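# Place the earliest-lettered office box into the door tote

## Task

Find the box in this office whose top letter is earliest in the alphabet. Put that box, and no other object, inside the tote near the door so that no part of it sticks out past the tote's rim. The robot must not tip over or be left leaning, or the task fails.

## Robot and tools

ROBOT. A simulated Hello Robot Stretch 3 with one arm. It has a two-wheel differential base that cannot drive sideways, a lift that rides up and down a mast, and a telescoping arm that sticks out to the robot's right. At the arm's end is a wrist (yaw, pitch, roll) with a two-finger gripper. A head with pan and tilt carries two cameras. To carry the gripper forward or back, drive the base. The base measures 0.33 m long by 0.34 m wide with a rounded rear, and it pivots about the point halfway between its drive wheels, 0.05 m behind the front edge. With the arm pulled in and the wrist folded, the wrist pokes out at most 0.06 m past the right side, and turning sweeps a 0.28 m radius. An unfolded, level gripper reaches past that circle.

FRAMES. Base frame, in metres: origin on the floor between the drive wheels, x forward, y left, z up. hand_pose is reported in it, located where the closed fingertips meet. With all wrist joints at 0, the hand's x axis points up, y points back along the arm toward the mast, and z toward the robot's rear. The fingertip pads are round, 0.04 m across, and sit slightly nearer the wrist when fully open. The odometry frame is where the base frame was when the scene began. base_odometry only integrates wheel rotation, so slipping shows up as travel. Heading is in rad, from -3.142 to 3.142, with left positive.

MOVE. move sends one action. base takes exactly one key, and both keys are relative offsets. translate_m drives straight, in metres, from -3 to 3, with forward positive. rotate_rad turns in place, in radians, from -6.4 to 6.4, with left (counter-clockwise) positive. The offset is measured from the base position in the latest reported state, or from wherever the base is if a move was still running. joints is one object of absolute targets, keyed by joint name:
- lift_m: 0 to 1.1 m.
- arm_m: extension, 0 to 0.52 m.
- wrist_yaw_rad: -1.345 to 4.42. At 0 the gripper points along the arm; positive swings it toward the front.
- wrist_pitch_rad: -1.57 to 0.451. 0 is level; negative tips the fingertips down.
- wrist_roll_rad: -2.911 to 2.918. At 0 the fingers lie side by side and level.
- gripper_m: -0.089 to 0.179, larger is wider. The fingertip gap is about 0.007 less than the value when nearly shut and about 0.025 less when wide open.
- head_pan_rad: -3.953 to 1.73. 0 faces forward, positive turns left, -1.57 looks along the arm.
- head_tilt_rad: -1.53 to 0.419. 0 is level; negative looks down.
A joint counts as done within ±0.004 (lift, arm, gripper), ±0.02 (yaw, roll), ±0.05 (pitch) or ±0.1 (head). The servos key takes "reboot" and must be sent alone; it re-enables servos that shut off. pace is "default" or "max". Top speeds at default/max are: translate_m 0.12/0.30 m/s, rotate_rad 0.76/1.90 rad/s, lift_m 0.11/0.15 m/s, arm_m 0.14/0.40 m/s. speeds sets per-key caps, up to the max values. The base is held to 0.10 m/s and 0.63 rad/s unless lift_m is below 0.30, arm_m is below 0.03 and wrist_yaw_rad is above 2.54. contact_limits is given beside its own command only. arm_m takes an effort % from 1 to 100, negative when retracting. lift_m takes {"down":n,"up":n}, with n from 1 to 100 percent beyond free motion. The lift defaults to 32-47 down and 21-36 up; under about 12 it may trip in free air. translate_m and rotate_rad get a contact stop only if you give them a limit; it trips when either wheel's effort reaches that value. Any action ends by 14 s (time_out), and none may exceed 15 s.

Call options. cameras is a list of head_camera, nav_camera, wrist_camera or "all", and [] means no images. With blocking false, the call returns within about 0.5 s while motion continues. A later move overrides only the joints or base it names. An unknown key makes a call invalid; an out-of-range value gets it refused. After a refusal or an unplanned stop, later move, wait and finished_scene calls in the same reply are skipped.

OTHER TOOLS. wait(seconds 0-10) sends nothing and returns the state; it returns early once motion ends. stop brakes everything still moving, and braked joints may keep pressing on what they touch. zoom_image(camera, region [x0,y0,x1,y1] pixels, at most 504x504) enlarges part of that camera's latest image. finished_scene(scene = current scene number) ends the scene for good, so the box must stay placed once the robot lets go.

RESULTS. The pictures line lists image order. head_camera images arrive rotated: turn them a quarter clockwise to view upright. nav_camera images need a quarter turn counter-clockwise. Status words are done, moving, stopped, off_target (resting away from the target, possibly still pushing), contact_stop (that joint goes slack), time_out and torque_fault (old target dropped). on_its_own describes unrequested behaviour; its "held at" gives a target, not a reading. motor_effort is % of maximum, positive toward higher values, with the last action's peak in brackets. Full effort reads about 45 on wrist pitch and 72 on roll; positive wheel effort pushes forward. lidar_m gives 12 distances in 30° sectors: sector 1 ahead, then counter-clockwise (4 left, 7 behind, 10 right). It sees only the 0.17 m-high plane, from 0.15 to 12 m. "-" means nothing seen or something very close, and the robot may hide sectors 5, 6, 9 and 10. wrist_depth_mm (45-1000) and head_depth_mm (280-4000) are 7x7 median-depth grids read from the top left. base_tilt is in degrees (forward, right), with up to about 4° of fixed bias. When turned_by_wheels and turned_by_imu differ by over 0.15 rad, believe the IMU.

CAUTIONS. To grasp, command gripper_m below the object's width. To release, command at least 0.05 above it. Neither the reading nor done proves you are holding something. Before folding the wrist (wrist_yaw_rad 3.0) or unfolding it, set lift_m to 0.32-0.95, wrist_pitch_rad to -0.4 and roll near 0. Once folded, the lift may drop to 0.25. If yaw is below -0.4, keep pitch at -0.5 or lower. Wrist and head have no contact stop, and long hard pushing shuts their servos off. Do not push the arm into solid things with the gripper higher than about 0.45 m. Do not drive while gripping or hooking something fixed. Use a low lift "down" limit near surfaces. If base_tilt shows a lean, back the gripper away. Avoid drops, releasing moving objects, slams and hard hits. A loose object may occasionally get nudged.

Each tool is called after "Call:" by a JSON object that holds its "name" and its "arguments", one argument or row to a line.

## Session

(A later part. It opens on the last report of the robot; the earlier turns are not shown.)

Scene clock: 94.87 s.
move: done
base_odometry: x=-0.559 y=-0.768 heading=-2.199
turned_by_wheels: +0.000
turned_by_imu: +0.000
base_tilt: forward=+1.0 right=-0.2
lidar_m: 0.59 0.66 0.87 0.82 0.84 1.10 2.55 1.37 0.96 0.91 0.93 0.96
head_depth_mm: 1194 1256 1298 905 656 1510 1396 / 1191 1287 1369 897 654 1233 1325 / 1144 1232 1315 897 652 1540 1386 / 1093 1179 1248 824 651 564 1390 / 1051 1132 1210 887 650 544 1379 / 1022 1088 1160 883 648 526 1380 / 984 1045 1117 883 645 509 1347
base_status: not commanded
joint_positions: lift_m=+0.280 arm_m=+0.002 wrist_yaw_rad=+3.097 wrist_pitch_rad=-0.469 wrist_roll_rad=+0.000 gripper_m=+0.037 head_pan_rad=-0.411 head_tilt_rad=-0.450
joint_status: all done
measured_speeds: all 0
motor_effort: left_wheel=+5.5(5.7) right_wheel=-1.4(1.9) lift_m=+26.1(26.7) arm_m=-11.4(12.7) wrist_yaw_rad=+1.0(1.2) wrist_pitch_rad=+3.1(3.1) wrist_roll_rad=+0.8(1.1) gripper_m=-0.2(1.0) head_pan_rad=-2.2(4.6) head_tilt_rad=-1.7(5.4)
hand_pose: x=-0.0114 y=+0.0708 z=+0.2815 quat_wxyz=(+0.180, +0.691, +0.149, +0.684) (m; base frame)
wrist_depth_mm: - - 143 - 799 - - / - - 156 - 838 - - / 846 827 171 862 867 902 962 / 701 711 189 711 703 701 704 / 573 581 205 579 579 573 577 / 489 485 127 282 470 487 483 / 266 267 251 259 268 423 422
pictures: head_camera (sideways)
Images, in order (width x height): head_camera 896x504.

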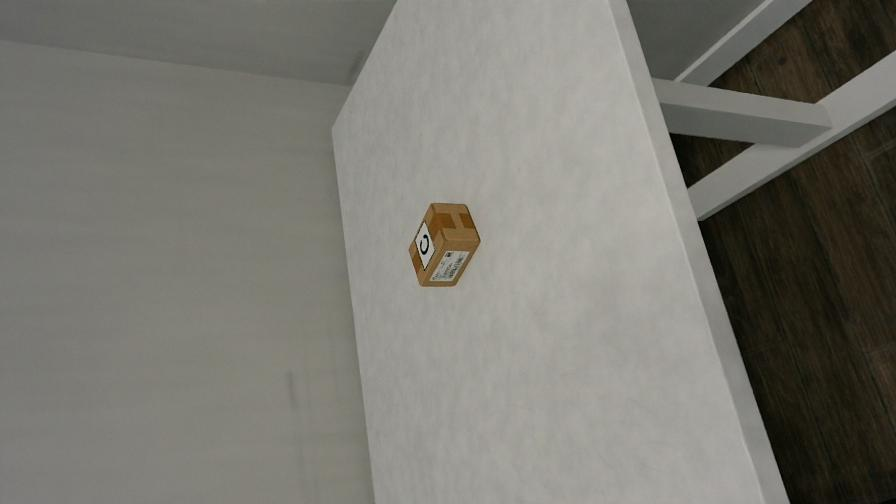

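Call:
{"name": "move", "arguments": {
  "base": {"rotate_rad": 3.05},
  "joints": {"head_pan_rad": 0.0, "head_tilt_rad": -0.35},
  "pace": "max",
  "cameras": ["head_camera", "nav_camera"]
}}

Scene clock: 103.33 s.
move: done
base_odometry: x=-0.559 y=-0.768 heading=+0.850
turned_by_wheels: +3.050
turned_by_imu: +3.037
base_tilt: forward=+0.9 right=+0.0
lidar_m: 2.54 1.62 1.01 0.91 0.91 0.97 1.20 0.60 0.91 0.82 0.83 1.00
head_depth_mm: 2300 2450 2622 2764 2307 1820 1497 / 2295 2420 2571 2750 2486 1875 1502 / 2258 2405 2557 2744 2470 1865 1504 / 2206 2349 2503 2672 2474 1865 1492 / 2179 2332 2480 2659 2443 1856 1510 / 2154 2330 2447 2588 2455 1859 1498 / 2163 2298 2421 2590 2288 1842 1487
base_status: done
joint_positions: lift_m=+0.280 arm_m=+0.002 wrist_yaw_rad=+3.097 wrist_pitch_rad=-0.469 wrist_roll_rad=+0.000 gripper_m=+0.037 head_pan_rad=+0.004 head_tilt_rad=-0.351
joint_status: all done
measured_speeds: all 0
motor_effort: left_wheel=-8.2(16.4) right_wheel=+9.2(16.5) lift_m=+23.2(24.7) arm_m=-19.9(21.2) wrist_yaw_rad=+0.3(1.4) wrist_pitch_rad=+3.0(3.1) wrist_roll_rad=+0.8(1.1) gripper_m=+0.6(1.3) head_pan_rad=-3.2(6.0) head_tilt_rad=+3.6(6.5)
hand_pose: x=-0.0114 y=+0.0708 z=+0.2815 quat_wxyz=(+0.180, +0.691, +0.149, +0.684) (m; base frame)
wrist_depth_mm: - - 144 - - - - / - - 156 - - - - / 804 819 171 918 914 905 897 / 705 702 190 714 707 703 693 / 572 572 204 578 574 575 575 / 489 490 128 282 471 482 487 / 265 265 253 260 267 422 423
pictures: head_camera (sideways), nav_camera (sideways)
Images, in order (width x height): head_camera 896x504, nav_camera 672x504.

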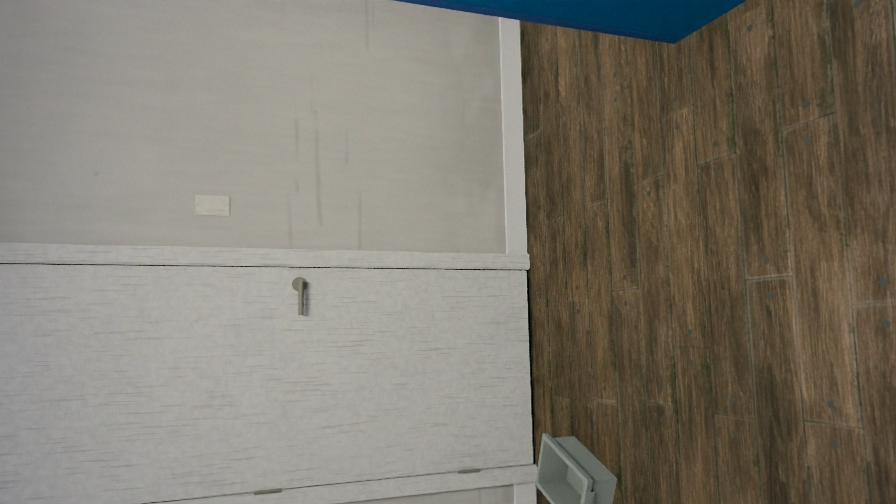

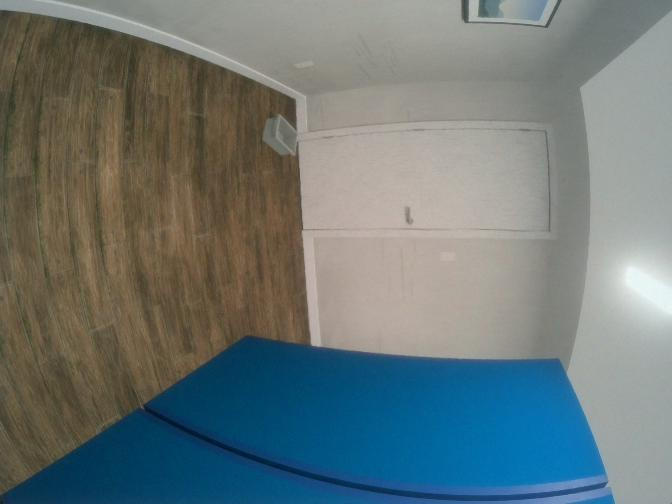

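Call:
{"name": "move", "arguments": {
  "base": {"translate_m": 1.8},
  "joints": {"head_pan_rad": -1.3, "head_tilt_rad": -0.35},
  "pace": "max",
  "cameras": ["head_camera", "nav_camera"]
}}

Scene clock: 115.73 s.
move: done
base_odometry: x=+0.629 y=+0.584 heading=+0.850
turned_by_wheels: +0.000
turned_by_imu: +0.000
base_tilt: forward=+1.0 right=-0.2
lidar_m: 0.78 0.78 0.96 1.24 1.25 1.50 2.32 0.88 0.55 0.52 1.44 0.90
head_depth_mm: 2978 3191 2898 901 839 785 742 / 3046 3247 3358 3487 2514 1872 1464 / 3077 3219 3443 3601 2477 1878 1499 / 3123 3241 3468 3668 2490 1874 1498 / 2916 3144 3188 3140 2464 1877 1493 / 2129 2200 2261 2387 2288 1844 1487 / 1673 1715 1748 1831 1897 1770 1490
base_status: done
joint_positions: lift_m=+0.280 arm_m=+0.002 wrist_yaw_rad=+3.097 wrist_pitch_rad=-0.469 wrist_roll_rad=+0.000 gripper_m=+0.037 head_pan_rad=-1.300 head_tilt_rad=-0.350
joint_status: all done
measured_speeds: all 0
motor_effort: left_wheel=+2.4(12.3) right_wheel=+1.4(19.7) lift_m=+21.4(21.9) arm_m=-10.8(17.4) wrist_yaw_rad=+0.9(1.4) wrist_pitch_rad=+2.7(3.1) wrist_roll_rad=+0.8(1.1) gripper_m=+0.3(1.6) head_pan_rad=+3.7(4.8) head_tilt_rad=+1.1(5.5)
hand_pose: x=-0.0114 y=+0.0708 z=+0.2815 quat_wxyz=(+0.180, +0.691, +0.149, +0.684) (m; base frame)
wrist_depth_mm: - - 146 - - - - / - - 158 - - - - / 895 849 173 894 863 892 820 / 705 719 190 698 705 693 717 / 577 574 205 578 571 585 579 / 484 488 128 280 475 486 487 / 264 264 252 259 267 416 421
pictures: head_camera (sideways), nav_camera (sideways)
Images, in order (width x height): head_camera 896x504, nav_camera 672x504.

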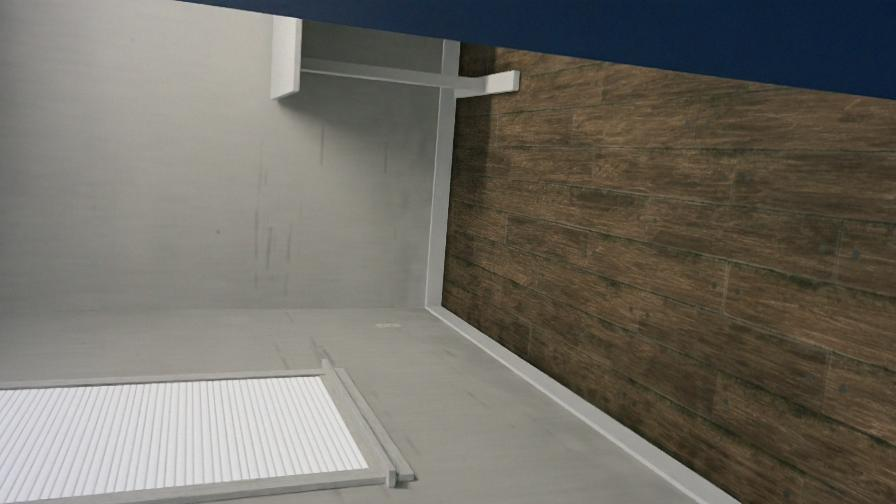

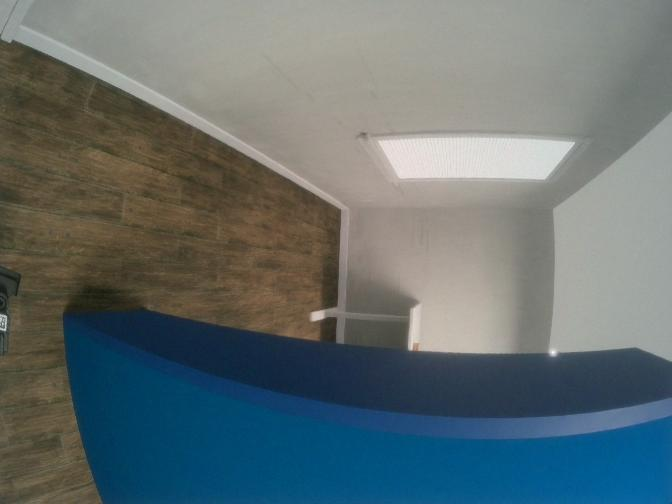

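Call:
{"name": "move", "arguments": {
  "base": {"translate_m": 0.28},
  "pace": "max",
  "cameras": []
}}

Call:
{"name": "move", "arguments": {
  "base": {"rotate_rad": -1.48},
  "joints": {"head_pan_rad": -0.6, "head_tilt_rad": -0.35},
  "pace": "max",
  "cameras": ["head_camera", "nav_camera"]
}}

Scene clock: 123.10 s.
move: done
base_odometry: x=+0.814 y=+0.794 heading=+0.850
turned_by_wheels: +0.000
turned_by_imu: +0.000
base_tilt: forward=+1.1 right=-0.1
lidar_m: 0.54 0.51 0.63 1.24 1.29 1.56 2.60 0.79 0.62 0.99 0.95 0.60
head_depth_mm: 2940 3157 3299 3363 2480 1878 1512 / 2977 3131 3334 3507 2515 1896 1512 / 2972 3232 3413 3555 2519 1888 1501 / 3046 3162 3410 3477 2482 1864 1500 / 1919 2015 2110 2285 2259 1882 1496 / 1381 1464 1524 1575 1647 1685 1485 / 1113 1146 1167 1205 1247 1278 1326
base_status: done
joint_positions: lift_m=+0.280 arm_m=+0.002 wrist_yaw_rad=+3.097 wrist_pitch_rad=-0.469 wrist_roll_rad=+0.000 gripper_m=+0.037 head_pan_rad=-1.300 head_tilt_rad=-0.350
joint_status: not commanded
measured_speeds: all 0
motor_effort: left_wheel=-0.7(16.0) right_wheel=+4.6(10.8) lift_m=+22.8(23.1) arm_m=-5.8(8.3) wrist_yaw_rad=+0.8(1.4) wrist_pitch_rad=+2.7(3.1) wrist_roll_rad=+0.8(1.1) gripper_m=-0.1(1.1) head_pan_rad=+2.3(4.0) head_tilt_rad=+1.5(2.6)
hand_pose: x=-0.0114 y=+0.0708 z=+0.2815 quat_wxyz=(+0.180, +0.691, +0.149, +0.684) (m; base frame)
wrist_depth_mm: - - 146 - - - - / - - 157 - - - - / 912 858 170 862 916 - - / 695 698 189 715 708 680 555 / 568 578 204 584 583 583 518 / 483 484 127 283 478 484 489 / 266 267 252 259 266 419 424
pictures: none
No camera images: "cameras" was empty.

Scene clock: 125.13 s.
move: done
base_odometry: x=+0.814 y=+0.794 heading=-0.630
turned_by_wheels: -1.480
turned_by_imu: -1.474
base_tilt: forward=+0.9 right=-0.2
lidar_m: 2.99 0.83 0.57 0.51 0.51 0.68 1.29 1.31 1.70 2.50 0.68 0.61
head_depth_mm: 530 572 624 685 754 844 954 / 499 531 571 620 679 751 831 / 538 564 592 624 665 709 776 / 609 641 679 725 773 829 895 / 704 751 801 860 933 1016 1118 / 3161 3393 3551 3452 2337 1866 1495 / 3104 3225 3429 3515 2463 1867 1488
base_status: done
joint_positions: lift_m=+0.280 arm_m=+0.002 wrist_yaw_rad=+3.097 wrist_pitch_rad=-0.469 wrist_roll_rad=+0.000 gripper_m=+0.037 head_pan_rad=-0.590 head_tilt_rad=-0.350
joint_status: all done
measured_speeds: all 0
motor_effort: left_wheel=+9.1(18.2) right_wheel=-6.5(15.3) lift_m=+23.7(23.9) arm_m=-19.4(19.4) wrist_yaw_rad=+0.6(1.4) wrist_pitch_rad=+2.9(3.0) wrist_roll_rad=+1.0(1.2) gripper_m=+0.0(1.4) head_pan_rad=-3.9(5.0) head_tilt_rad=+1.6(3.8)
hand_pose: x=-0.0114 y=+0.0708 z=+0.2815 quat_wxyz=(+0.180, +0.691, +0.149, +0.684) (m; base frame)
wrist_depth_mm: - - 143 - - - - / - - 156 - - - - / - - 171 - - - - / - - 189 672 682 676 708 / 582 572 205 578 568 568 577 / 487 486 128 281 470 487 484 / 266 266 252 260 267 419 418
pictures: head_camera (sideways), nav_camera (sideways)
Images, in order (width x height): head_camera 896x504, nav_camera 672x504.

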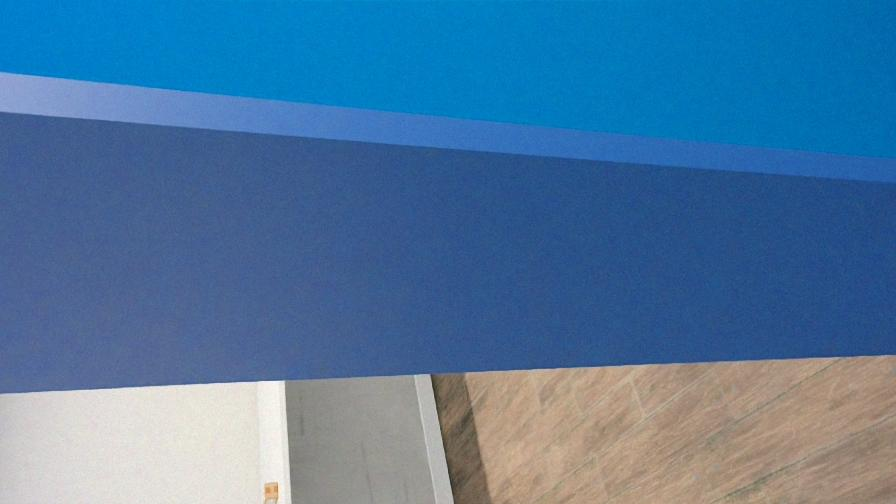

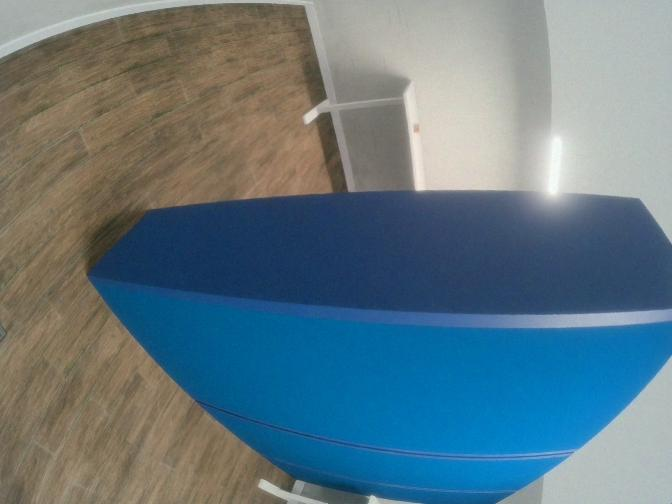

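Call:
{"name": "move", "arguments": {
  "base": {"translate_m": 1.4},
  "joints": {"head_pan_rad": -1.3, "head_tilt_rad": -0.35},
  "pace": "max",
  "cameras": ["head_camera", "nav_camera"]
}}

Scene clock: 133.33 s.
move: done
base_odometry: x=+1.946 y=-0.030 heading=-0.629
turned_by_wheels: +0.000
turned_by_imu: -0.001
base_tilt: forward=+0.8 right=-0.1
lidar_m: 1.70 1.01 0.69 0.65 0.66 0.85 1.89 0.58 1.23 2.18 2.84 2.22
head_depth_mm: 2628 2751 2869 3112 2482 1877 1517 / 2663 2790 2931 3169 2494 1882 1509 / 2727 2915 2999 3299 2498 1857 1508 / 2805 2919 3111 3285 2489 1864 1502 / 2848 3026 3220 3227 2458 1860 1502 / 2958 3090 3281 3471 2471 1864 1496 / 2997 3217 3502 3546 2461 1851 1502
base_status: done
joint_positions: lift_m=+0.280 arm_m=+0.002 wrist_yaw_rad=+3.097 wrist_pitch_rad=-0.469 wrist_roll_rad=+0.000 gripper_m=+0.037 head_pan_rad=-1.300 head_tilt_rad=-0.350
joint_status: all done
measured_speeds: all 0
motor_effort: left_wheel=+8.4(20.7) right_wheel=-5.3(8.7) lift_m=+26.1(26.5) arm_m=-19.9(20.6) wrist_yaw_rad=+1.0(1.3) wrist_pitch_rad=+2.7(3.2) wrist_roll_rad=+0.9(1.1) gripper_m=-0.3(1.3) head_pan_rad=+3.5(5.4) head_tilt_rad=-2.0(2.5)
hand_pose: x=-0.0114 y=+0.0708 z=+0.2815 quat_wxyz=(+0.180, +0.691, +0.149, +0.684) (m; base frame)
wrist_depth_mm: - - 143 - - - - / - - 156 - - - - / - - 171 - - - - / 678 678 189 696 699 705 706 / 577 575 205 577 574 572 576 / 485 485 128 282 473 487 483 / 265 266 252 259 268 422 426
pictures: head_camera (sideways), nav_camera (sideways)
Images, in order (width x height): head_camera 896x504, nav_camera 672x504.

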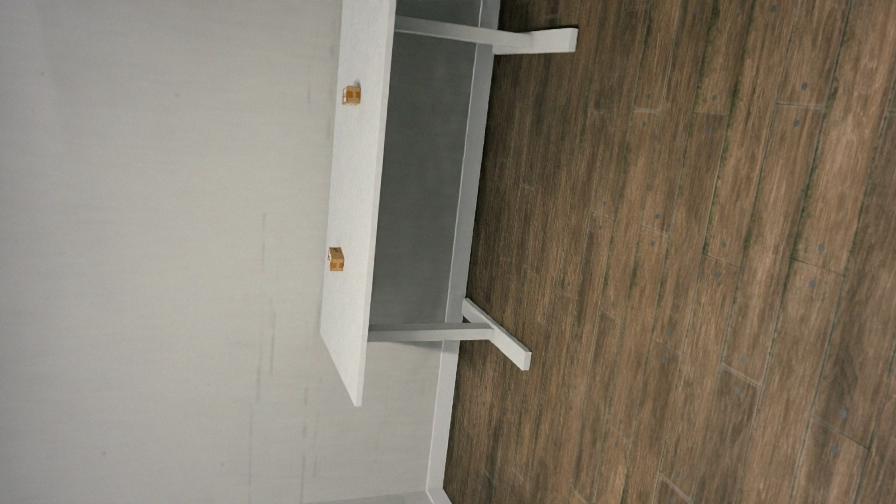

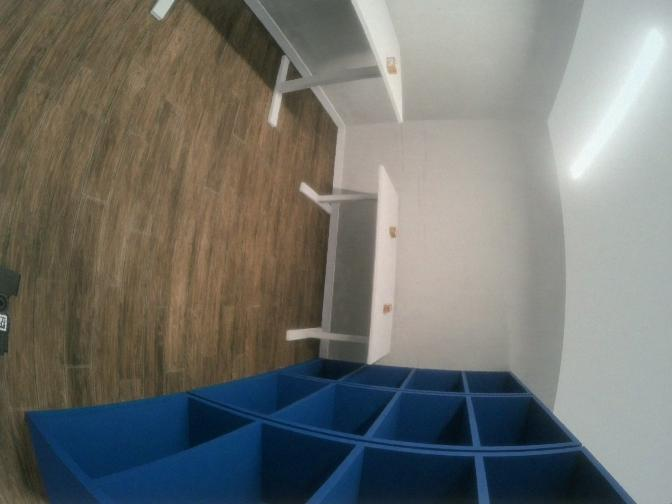

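Call:
{"name": "move", "arguments": {
  "joints": {"head_pan_rad": -0.7, "head_tilt_rad": -0.3},
  "cameras": ["head_camera", "nav_camera"]
}}

Call:
{"name": "move", "arguments": {
  "joints": {"head_pan_rad": 0.0, "head_tilt_rad": -0.3},
  "cameras": ["head_camera", "nav_camera"]
}}

Call:
{"name": "move", "arguments": {
  "joints": {"head_pan_rad": -2.0, "head_tilt_rad": -0.3},
  "cameras": ["head_camera", "nav_camera"]
}}

Scene clock: 137.53 s.
move: done
base_odometry: x=+1.946 y=-0.030 heading=-0.629
turned_by_wheels: +0.000
turned_by_imu: +0.001
base_tilt: forward=+1.1 right=-0.3
lidar_m: 1.70 1.01 0.69 0.65 0.66 0.85 1.89 0.58 1.24 2.18 2.84 2.22
head_depth_mm: 3063 3214 3444 3520 2753 1994 1584 / 2842 3015 3286 3443 2721 1977 1569 / 2620 2694 2825 2994 2556 1978 1567 / 2403 2513 2578 2848 2680 1977 1566 / 2203 2336 2349 2623 2661 1974 1566 / 2095 2169 2199 2417 2476 1950 1565 / 1935 2032 2075 2225 2307 1952 1550
base_status: not commanded
joint_positions: lift_m=+0.280 arm_m=+0.002 wrist_yaw_rad=+3.097 wrist_pitch_rad=-0.469 wrist_roll_rad=+0.000 gripper_m=+0.037 head_pan_rad=-0.685 head_tilt_rad=-0.304
joint_status: all done
measured_speeds: all 0
motor_effort: left_wheel=+8.5(8.7) right_wheel=-5.0(5.8) lift_m=+27.3(27.5) arm_m=-19.3(19.7) wrist_yaw_rad=+0.8(1.2) wrist_pitch_rad=+2.6(2.9) wrist_roll_rad=+0.8(0.9) gripper_m=+0.4(1.0) head_pan_rad=+1.2(4.2) head_tilt_rad=+3.1(5.7)
hand_pose: x=-0.0114 y=+0.0708 z=+0.2815 quat_wxyz=(+0.180, +0.691, +0.149, +0.684) (m; base frame)
wrist_depth_mm: - - 143 - - - - / - - 156 - - - - / - - 170 - - - - / 673 672 189 690 710 694 708 / 574 572 205 578 575 577 575 / 485 487 127 283 470 484 486 / 265 267 253 262 269 420 418
pictures: head_camera (sideways), nav_camera (sideways)
Images, in order (width x height): head_camera 896x504, nav_camera 672x504.

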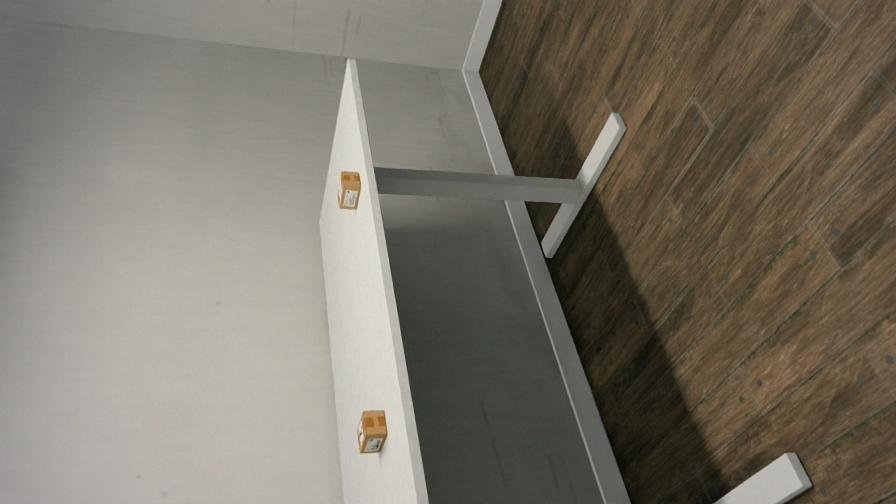

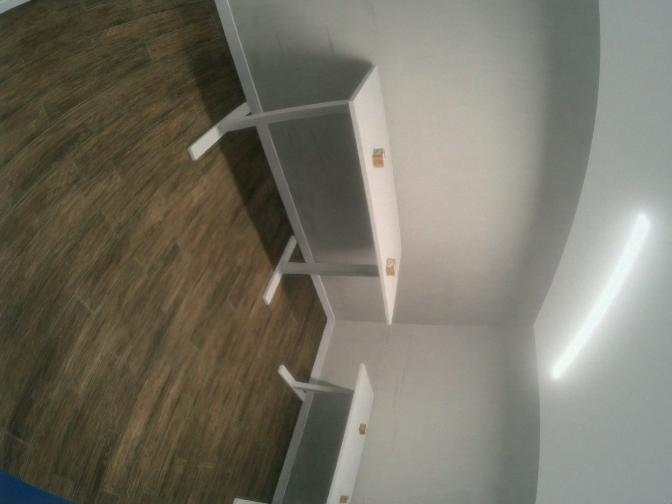

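Scene clock: 138.47 s.
move: done
base_odometry: x=+1.946 y=-0.030 heading=-0.629
turned_by_wheels: +0.000
turned_by_imu: +0.000
base_tilt: forward=+1.0 right=+0.0
lidar_m: 1.70 1.01 0.70 0.65 0.66 0.85 1.88 0.58 1.24 2.18 2.84 2.22
head_depth_mm: 1795 1894 1980 1678 2261 1946 1588 / 1818 1929 1996 2132 2206 1933 1570 / 1811 1921 2002 2123 2267 1983 1571 / 1804 1906 2031 2157 2272 1995 1569 / 1830 1895 2021 2136 2263 1964 1572 / 1820 1906 1985 2132 2267 1955 1574 / 1809 1900 1984 2113 2151 1912 1558
base_status: not commanded
joint_positions: lift_m=+0.280 arm_m=+0.002 wrist_yaw_rad=+3.097 wrist_pitch_rad=-0.469 wrist_roll_rad=+0.000 gripper_m=+0.037 head_pan_rad=+0.024 head_tilt_rad=-0.302
joint_status: all done
measured_speeds: all 0
motor_effort: left_wheel=+8.6(8.7) right_wheel=-5.2(5.7) lift_m=+27.7(27.8) arm_m=-19.2(19.7) wrist_yaw_rad=+0.3(1.4) wrist_pitch_rad=+2.9(3.1) wrist_roll_rad=+0.9(1.0) gripper_m=-0.5(1.0) head_pan_rad=+0.2(5.3) head_tilt_rad=+4.1(7.9)
hand_pose: x=-0.0114 y=+0.0708 z=+0.2815 quat_wxyz=(+0.180, +0.691, +0.149, +0.684) (m; base frame)
wrist_depth_mm: - - 143 - - - - / - - 156 - - - - / - - 171 - - - - / 667 680 190 713 691 703 714 / 573 579 204 578 573 582 573 / 486 492 128 281 468 491 488 / 265 266 251 259 265 420 422
pictures: head_camera (sideways), nav_camera (sideways)
Images, in order (width x height): head_camera 896x504, nav_camera 672x504.

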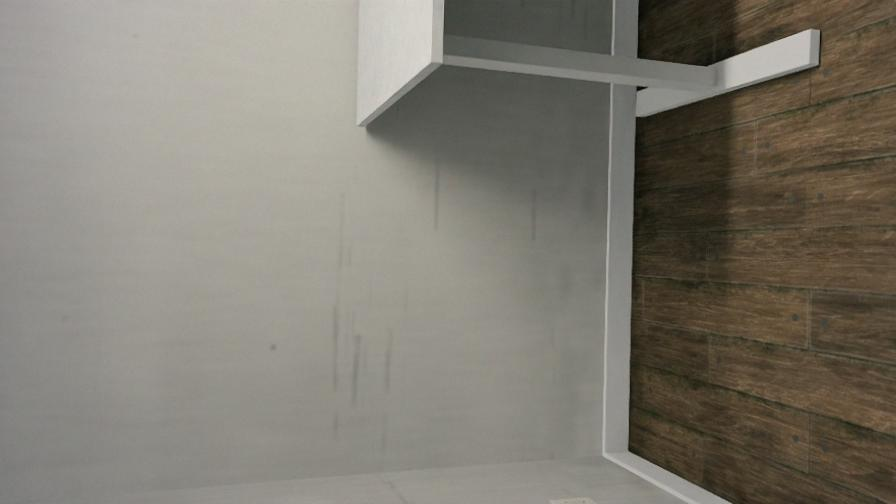

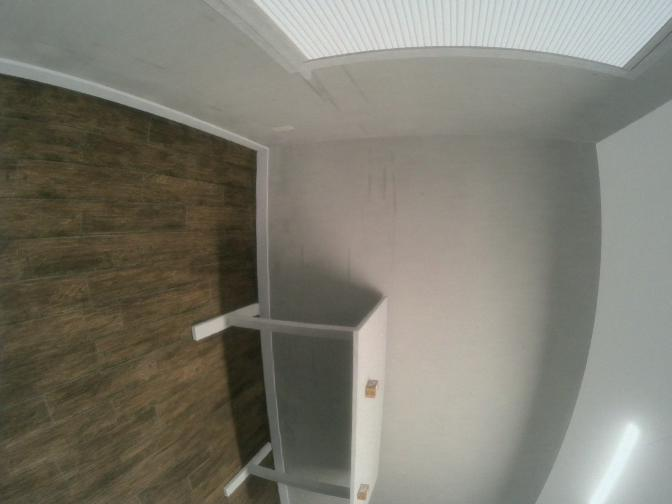

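Scene clock: 139.87 s.
move: done
base_odometry: x=+1.946 y=-0.030 heading=-0.629
turned_by_wheels: +0.000
turned_by_imu: +0.000
base_tilt: forward=+1.0 right=-0.3
lidar_m: 1.70 1.01 0.69 0.65 0.66 0.85 1.88 0.58 1.23 2.18 2.84 2.22
head_depth_mm: 706 1178 1237 1067 748 1187 940 / 1240 1321 1383 1063 1393 1188 939 / 1199 1271 1367 1047 1501 1182 1360 / 1151 1213 1280 1255 1428 1273 1487 / 1125 1193 1266 1356 1424 1522 1521 / 1909 1985 2064 2196 2289 1953 1563 / 2176 2712 2878 3010 2684 1971 1546
base_status: not commanded
joint_positions: lift_m=+0.280 arm_m=+0.002 wrist_yaw_rad=+3.097 wrist_pitch_rad=-0.469 wrist_roll_rad=+0.000 gripper_m=+0.037 head_pan_rad=-2.031 head_tilt_rad=-0.301
joint_status: all done
measured_speeds: all 0
motor_effort: left_wheel=+8.3(8.7) right_wheel=-5.5(5.9) lift_m=+27.9(28.3) arm_m=-19.0(19.5) wrist_yaw_rad=+0.9(1.4) wrist_pitch_rad=+2.6(3.1) wrist_roll_rad=+0.8(1.1) gripper_m=+0.3(1.1) head_pan_rad=-0.7(5.5) head_tilt_rad=+3.3(6.6)
hand_pose: x=-0.0114 y=+0.0708 z=+0.2815 quat_wxyz=(+0.180, +0.691, +0.149, +0.684) (m; base frame)
wrist_depth_mm: - - 143 - - - - / - - 156 - - - - / - - 171 - - - - / 670 668 190 697 707 705 704 / 579 584 205 576 574 575 576 / 482 486 128 281 471 488 490 / 267 265 252 259 267 421 426
pictures: head_camera (sideways), nav_camera (sideways)
Images, in order (width x height): head_camera 896x504, nav_camera 672x504.

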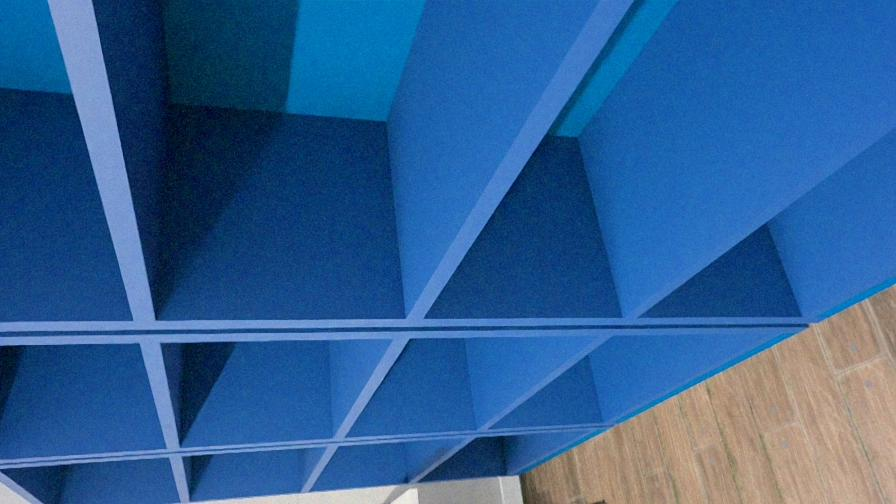

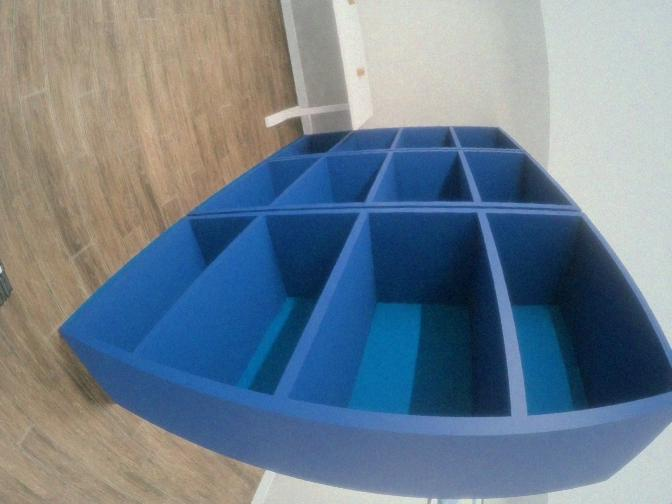

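Call:
{"name": "move", "arguments": {
  "base": {"rotate_rad": -1.53},
  "joints": {"head_pan_rad": 0.3, "head_tilt_rad": -0.35},
  "pace": "max",
  "cameras": []
}}

Call:
{"name": "move", "arguments": {
  "base": {"translate_m": 1.3},
  "pace": "max",
  "cameras": ["head_camera", "nav_camera"]
}}

Scene clock: 146.93 s.
move: done
base_odometry: x=+1.946 y=-0.030 heading=-2.159
turned_by_wheels: -1.530
turned_by_imu: -1.521
base_tilt: forward=+1.1 right=-0.3
lidar_m: 2.18 2.36 1.70 1.72 0.95 0.68 0.65 0.67 0.91 2.25 0.58 1.28
head_depth_mm: 2605 2739 2830 3068 2454 1882 1516 / 2680 2864 3004 3167 2481 1886 1512 / 2775 2960 2975 3345 2507 1874 1503 / 2900 3058 3196 3316 2488 1887 1500 / 3024 3165 3354 3536 2522 1879 1505 / 3112 3293 3512 3623 2446 1854 1499 / 2983 3154 3224 3341 2400 1867 1488
base_status: done
joint_positions: lift_m=+0.280 arm_m=+0.002 wrist_yaw_rad=+3.097 wrist_pitch_rad=-0.469 wrist_roll_rad=+0.000 gripper_m=+0.037 head_pan_rad=+0.316 head_tilt_rad=-0.349
joint_status: all done
measured_speeds: translate_m=+0.000 rotate_rad=+0.000 lift_m=+0.000 arm_m=+0.000 wrist_yaw_rad=+0.000 wrist_pitch_rad=+0.000 wrist_roll_rad=+0.000 head_pan_rad=-0.024 head_tilt_rad=+0.000
motor_effort: left_wheel=+9.0(17.8) right_wheel=-7.3(15.1) lift_m=+30.0(30.0) arm_m=-19.7(20.7) wrist_yaw_rad=+1.2(1.2) wrist_pitch_rad=+2.7(3.1) wrist_roll_rad=+0.8(1.1) gripper_m=+0.6(1.1) head_pan_rad=-3.1(4.8) head_tilt_rad=-3.2(5.0)
hand_pose: x=-0.0114 y=+0.0708 z=+0.2815 quat_wxyz=(+0.180, +0.691, +0.149, +0.684) (m; base frame)
wrist_depth_mm: - - 147 - - - - / - - 159 - - - - / 882 840 172 910 896 919 890 / 700 720 190 701 696 708 709 / 579 582 205 570 568 576 577 / 486 486 127 284 470 490 485 / 266 266 251 261 265 417 419
pictures: none
No camera images: "cameras" was empty.

Scene clock: 152.63 s.
move: done
base_odometry: x=+1.225 y=-1.112 heading=-2.159
turned_by_wheels: +0.000
turned_by_imu: -0.001
base_tilt: forward=+1.2 right=-0.1
lidar_m: 1.38 1.72 2.21 1.70 2.19 2.03 1.94 1.04 0.94 0.45 0.93 0.95
head_depth_mm: 1519 1590 1689 1685 1181 1864 1506 / 1542 1645 1735 1681 1237 1883 1492 / 1616 1693 1803 1664 1298 1875 1506 / 1650 1765 1866 1656 2154 1858 1493 / 1710 1817 1932 1630 2184 1860 1492 / 1769 1882 2042 1609 2249 1841 1491 / 1822 1963 2105 1625 1877 1866 1497
base_status: done
joint_positions: lift_m=+0.280 arm_m=+0.002 wrist_yaw_rad=+3.097 wrist_pitch_rad=-0.469 wrist_roll_rad=+0.000 gripper_m=+0.037 head_pan_rad=+0.300 head_tilt_rad=-0.350
joint_status: not commanded
measured_speeds: all 0
motor_effort: left_wheel=+5.4(19.7) right_wheel=-1.1(9.2) lift_m=+28.1(30.7) arm_m=-18.0(20.1) wrist_yaw_rad=+0.6(1.5) wrist_pitch_rad=+2.8(3.1) wrist_roll_rad=+0.8(1.1) gripper_m=-0.1(1.3) head_pan_rad=-3.2(4.9) head_tilt_rad=-1.1(2.5)
hand_pose: x=-0.0114 y=+0.0708 z=+0.2815 quat_wxyz=(+0.180, +0.691, +0.149, +0.684) (m; base frame)
wrist_depth_mm: - - 146 - - - - / - - 158 - - - - / 905 847 172 918 897 872 888 / 698 704 190 698 686 704 695 / 568 580 204 568 579 562 572 / 484 483 127 279 472 485 482 / 266 264 253 260 267 419 423
pictures: head_camera (sideways), nav_camera (sideways)
Images, in order (width x height): head_camera 896x504, nav_camera 672x504.

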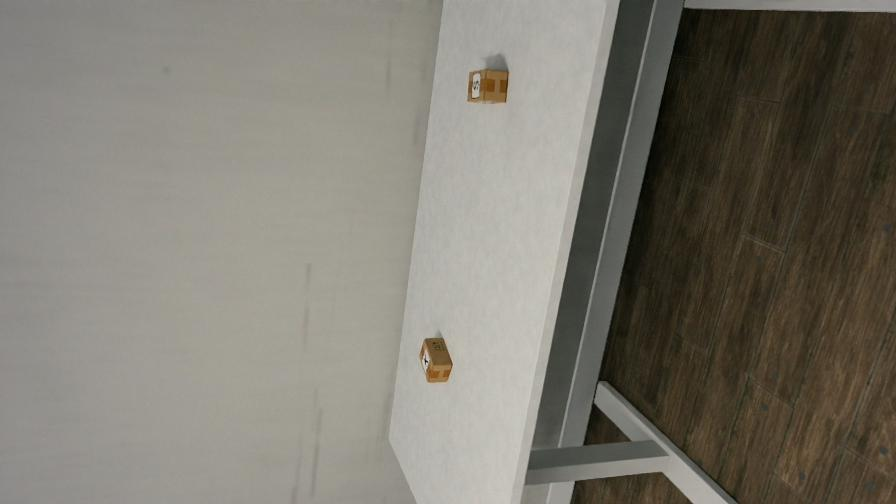

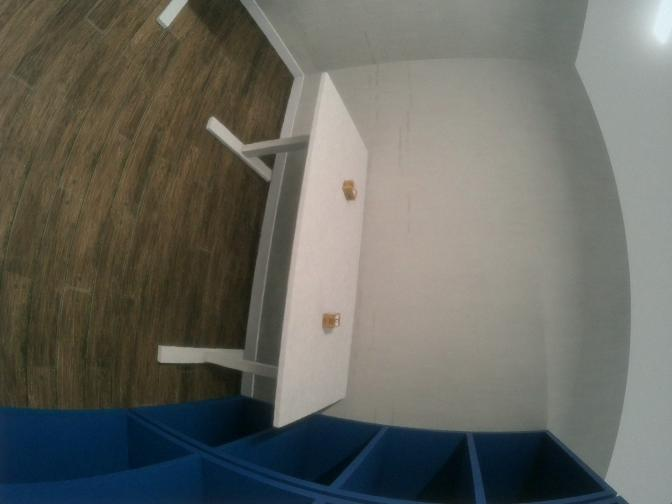

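Call:
{"name": "zoom_image", "arguments": {
  "camera": "head_camera",
  "region": [440, 50, 552, 114]
}}

Call:
{"name": "zoom_image", "arguments": {
  "camera": "head_camera",
  "region": [380, 326, 492, 390]
}}

Call:
{"name": "move", "arguments": {
  "joints": {"head_pan_rad": 1.3, "head_tilt_rad": -0.35},
  "cameras": ["head_camera", "nav_camera"]
}}

Scaled by 4.500 from the camera's 896x504 image, which has a finer 1280x720 frame.

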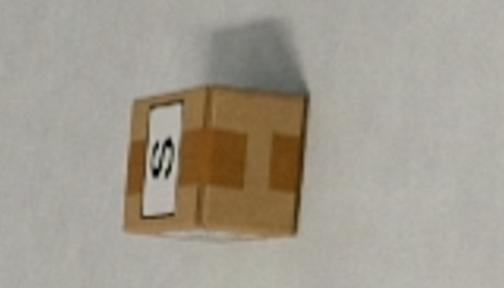

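Scaled by 4.500 from the camera's 896x504 image, which has a finer 1280x720 frame.

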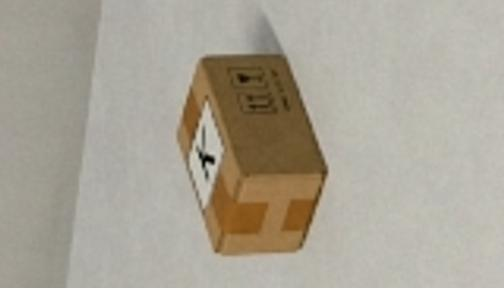

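Scene clock: 156.13 s.
move: done
base_odometry: x=+1.225 y=-1.112 heading=-2.159
turned_by_wheels: +0.000
turned_by_imu: +0.001
base_tilt: forward=+1.0 right=-0.1
lidar_m: 1.38 1.72 2.22 1.71 2.18 2.03 1.94 1.04 0.95 0.45 0.93 0.95
head_depth_mm: 1991 2115 2283 2419 2507 1876 1520 / 1954 2082 2213 2391 2478 1884 1512 / 1926 2034 2121 2333 2437 1880 1509 / 1898 1991 1980 2195 2260 1851 1512 / 1846 1940 1968 2242 2327 1851 1484 / 1812 1926 1937 2162 2272 1868 1489 / 1775 1875 1932 2139 2236 1865 1493
base_status: not commanded
joint_positions: lift_m=+0.280 arm_m=+0.002 wrist_yaw_rad=+3.097 wrist_pitch_rad=-0.469 wrist_roll_rad=+0.000 gripper_m=+0.037 head_pan_rad=+1.317 head_tilt_rad=-0.350
joint_status: all done
measured_speeds: all 0
motor_effort: left_wheel=+5.3(5.7) right_wheel=-1.0(1.5) lift_m=+21.1(23.2) arm_m=-15.5(16.6) wrist_yaw_rad=+1.1(1.3) wrist_pitch_rad=+2.5(3.0) wrist_roll_rad=+0.8(1.1) gripper_m=+0.0(1.3) head_pan_rad=+1.7(4.6) head_tilt_rad=-1.0(3.7)
hand_pose: x=-0.0114 y=+0.0708 z=+0.2815 quat_wxyz=(+0.180, +0.691, +0.149, +0.684) (m; base frame)
wrist_depth_mm: - - 147 - - - - / - - 158 - - - - / 916 864 172 903 891 885 880 / 705 694 190 700 708 698 693 / 576 574 205 587 575 571 571 / 489 484 128 279 475 488 488 / 266 267 253 259 265 419 425
pictures: head_camera (sideways), nav_camera (sideways)
Images, in order (width x height): head_camera 896x504, nav_camera 672x504.

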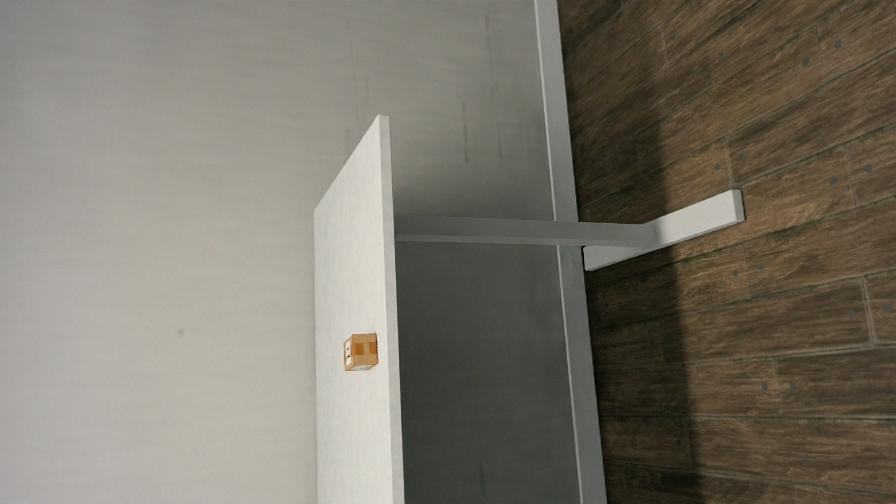

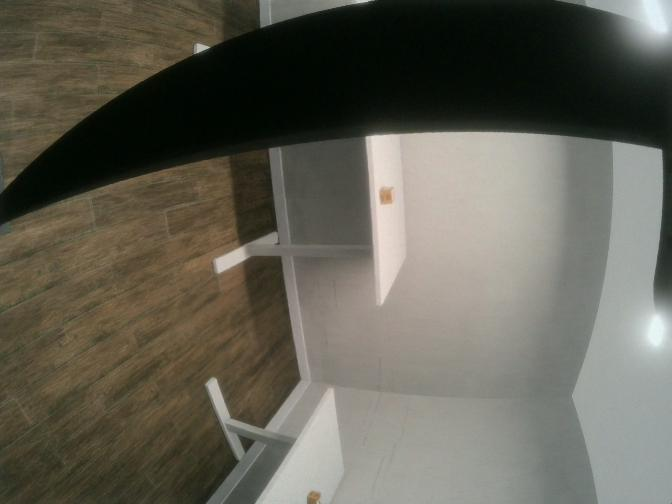

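Call:
{"name": "zoom_image", "arguments": {
  "camera": "head_camera",
  "region": [325, 325, 395, 380]
}}

Call:
{"name": "move", "arguments": {
  "joints": {"head_pan_rad": 1.7, "head_tilt_rad": -0.35},
  "cameras": ["head_camera", "nav_camera"]
}}

Scaled by 7.200 from the camera's 896x504 image, which has a finer 1280x720 frame.

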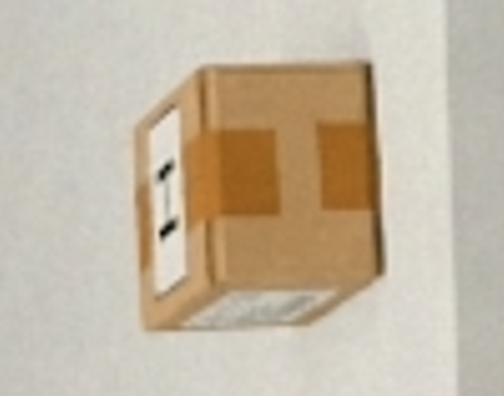

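Scene clock: 160.67 s.
move: done
base_odometry: x=+1.225 y=-1.112 heading=-2.159
turned_by_wheels: +0.000
turned_by_imu: +0.001
base_tilt: forward=+1.0 right=-0.2
lidar_m: 1.38 1.71 2.22 1.71 2.18 2.03 1.94 1.05 0.95 0.45 0.93 0.95
head_depth_mm: 1778 1881 1939 2117 2247 1885 1504 / 1824 1907 1999 2147 2304 1878 1496 / 1830 1959 2012 2184 2321 1882 1500 / 1886 1956 2008 2270 2347 1869 1504 / 1898 1999 1960 2264 2390 1865 1500 / 1949 2063 1953 2340 2315 1849 1496 / 1961 2070 2157 - - - -
base_status: not commanded
joint_positions: lift_m=+0.280 arm_m=+0.002 wrist_yaw_rad=+3.097 wrist_pitch_rad=-0.469 wrist_roll_rad=+0.000 gripper_m=+0.037 head_pan_rad=+1.703 head_tilt_rad=-0.350
joint_status: all done
measured_speeds: all 0
motor_effort: left_wheel=+5.4(5.6) right_wheel=-1.2(1.9) lift_m=+20.7(20.9) arm_m=-14.3(14.8) wrist_yaw_rad=+1.1(1.2) wrist_pitch_rad=+2.6(2.9) wrist_roll_rad=+1.0(1.1) gripper_m=-0.5(0.9) head_pan_rad=+3.1(5.0) head_tilt_rad=-1.1(3.1)
hand_pose: x=-0.0114 y=+0.0708 z=+0.2815 quat_wxyz=(+0.180, +0.691, +0.149, +0.684) (m; base frame)
wrist_depth_mm: - - 147 - - - - / - - 158 - - - - / 916 852 172 894 930 897 900 / 708 707 189 687 707 695 711 / 574 579 205 573 571 568 575 / 484 490 128 284 476 491 491 / 266 265 251 259 267 420 423
pictures: head_camera (sideways), nav_camera (sideways)
Images, in order (width x height): head_camera 896x504, nav_camera 672x504.

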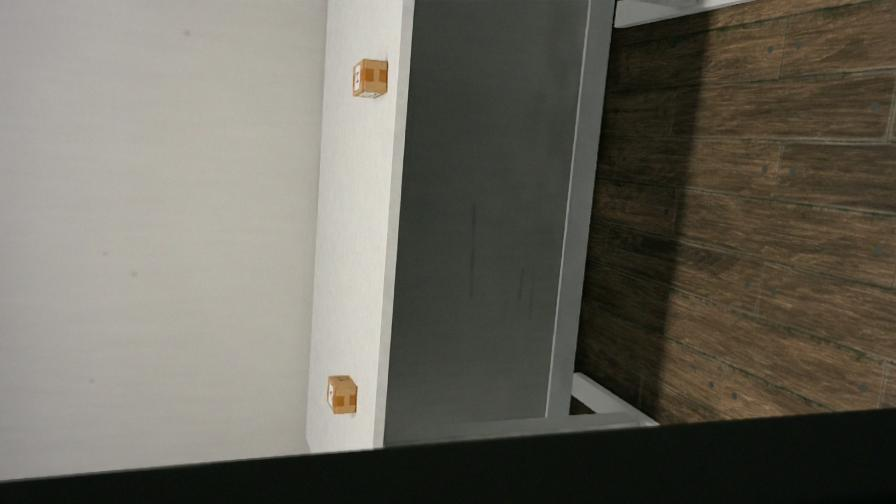

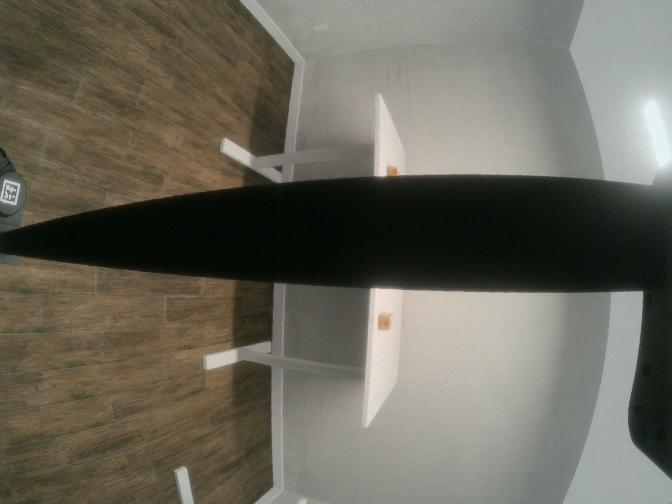

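Call:
{"name": "zoom_image", "arguments": {
  "camera": "head_camera",
  "region": [307, 367, 377, 422]
}}

Scaled by 7.200 from the camera's 896x504 image, which has a finer 1280x720 frame.

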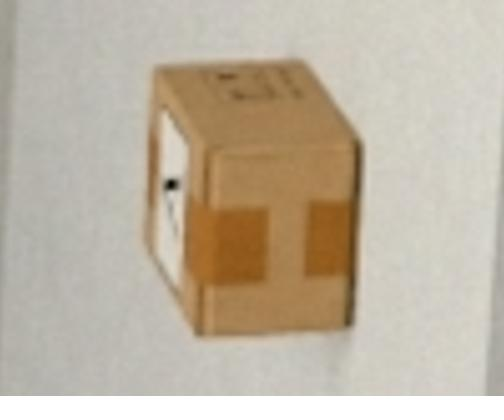

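Call:
{"name": "move", "arguments": {
  "base": {"rotate_rad": 1.53},
  "joints": {"head_pan_rad": 0.2, "head_tilt_rad": -0.3},
  "pace": "max",
  "cameras": []
}}

Call:
{"name": "move", "arguments": {
  "base": {"translate_m": 0.55},
  "pace": "max",
  "cameras": ["head_camera", "nav_camera"]
}}

Scene clock: 171.30 s.
move: done
base_odometry: x=+1.225 y=-1.112 heading=-0.629
turned_by_wheels: +1.530
turned_by_imu: +1.524
base_tilt: forward=+1.0 right=-0.2
lidar_m: 1.71 1.83 2.07 1.94 1.11 0.96 0.45 0.92 0.95 1.38 1.72 2.26
head_depth_mm: 1785 1876 1966 2090 2188 1998 1582 / 1810 1924 1986 2111 2245 1985 1586 / 1850 1951 2003 2168 2312 1995 1576 / 1864 1980 2036 2194 2349 2010 1563 / 1895 2033 2066 2233 2358 1979 1555 / 1945 2064 2123 2290 2370 1945 1558 / 1942 2074 2159 1847 2425 1907 1560
base_status: done
joint_positions: lift_m=+0.280 arm_m=+0.002 wrist_yaw_rad=+3.097 wrist_pitch_rad=-0.469 wrist_roll_rad=+0.000 gripper_m=+0.037 head_pan_rad=+0.185 head_tilt_rad=-0.302
joint_status: all done
measured_speeds: translate_m=+0.000 rotate_rad=+0.000 lift_m=+0.000 arm_m=+0.000 wrist_yaw_rad=+0.000 wrist_pitch_rad=+0.000 wrist_roll_rad=+0.000 head_pan_rad=+0.024 head_tilt_rad=+0.000
motor_effort: left_wheel=-7.1(16.6) right_wheel=+9.3(16.2) lift_m=+24.0(24.0) arm_m=-20.2(20.7) wrist_yaw_rad=+0.8(1.3) wrist_pitch_rad=+2.3(3.1) wrist_roll_rad=+0.8(1.0) gripper_m=-1.3(1.3) head_pan_rad=+3.1(5.4) head_tilt_rad=+4.2(7.0)
hand_pose: x=-0.0114 y=+0.0708 z=+0.2815 quat_wxyz=(+0.180, +0.691, +0.149, +0.684) (m; base frame)
wrist_depth_mm: - - 146 - - - - / - - 159 - - - - / - 799 172 896 885 915 912 / 655 698 189 697 712 700 689 / 550 572 204 568 570 570 581 / 483 488 127 281 473 486 491 / 265 267 255 259 267 424 420
pictures: none
No camera images: "cameras" was empty.

Scene clock: 174.43 s.
move: done
base_odometry: x=+1.670 y=-1.435 heading=-0.629
turned_by_wheels: +0.000
turned_by_imu: +0.000
base_tilt: forward=+1.1 right=-0.2
lidar_m: 1.17 1.38 2.06 1.99 2.02 1.41 1.00 1.27 1.31 1.77 1.41 1.18
head_depth_mm: 1325 1378 1450 1198 843 1725 1589 / 1334 1395 1486 1193 895 1763 1583 / 1357 1425 1512 1186 889 1805 1579 / 1381 1453 1533 1177 1715 1811 1573 / 1406 1470 1563 1162 1774 1859 1565 / 1415 1509 1585 1156 1788 1874 1575 / 1454 1524 1608 1143 1853 1930 1557
base_status: done
joint_positions: lift_m=+0.280 arm_m=+0.002 wrist_yaw_rad=+3.097 wrist_pitch_rad=-0.469 wrist_roll_rad=+0.000 gripper_m=+0.037 head_pan_rad=+0.199 head_tilt_rad=-0.299
joint_status: not commanded
measured_speeds: all 0
motor_effort: left_wheel=+5.9(11.7) right_wheel=+0.5(20.5) lift_m=+29.0(29.0) arm_m=-17.4(20.2) wrist_yaw_rad=+1.0(1.4) wrist_pitch_rad=+2.7(3.3) wrist_roll_rad=+0.8(1.0) gripper_m=-0.1(1.2) head_pan_rad=+3.5(4.0) head_tilt_rad=+2.1(5.0)
hand_pose: x=-0.0114 y=+0.0708 z=+0.2815 quat_wxyz=(+0.180, +0.691, +0.149, +0.684) (m; base frame)
wrist_depth_mm: - - 147 - - - - / - - 158 - - - - / 899 844 172 916 904 910 918 / 704 706 190 699 704 699 707 / 568 577 206 569 574 579 572 / 485 490 128 281 474 482 485 / 268 267 253 260 267 420 418
pictures: head_camera (sideways), nav_camera (sideways)
Images, in order (width x height): head_camera 896x504, nav_camera 672x504.

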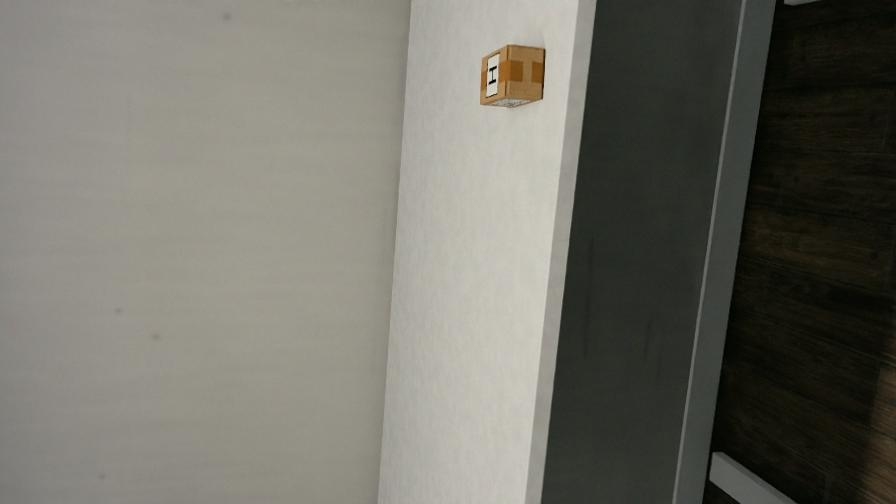

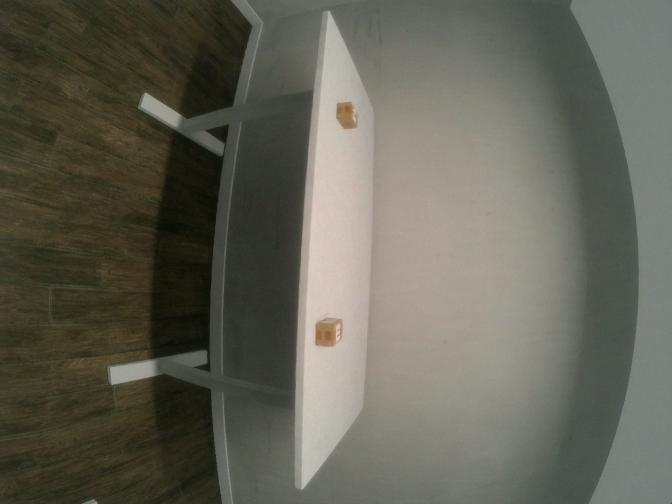

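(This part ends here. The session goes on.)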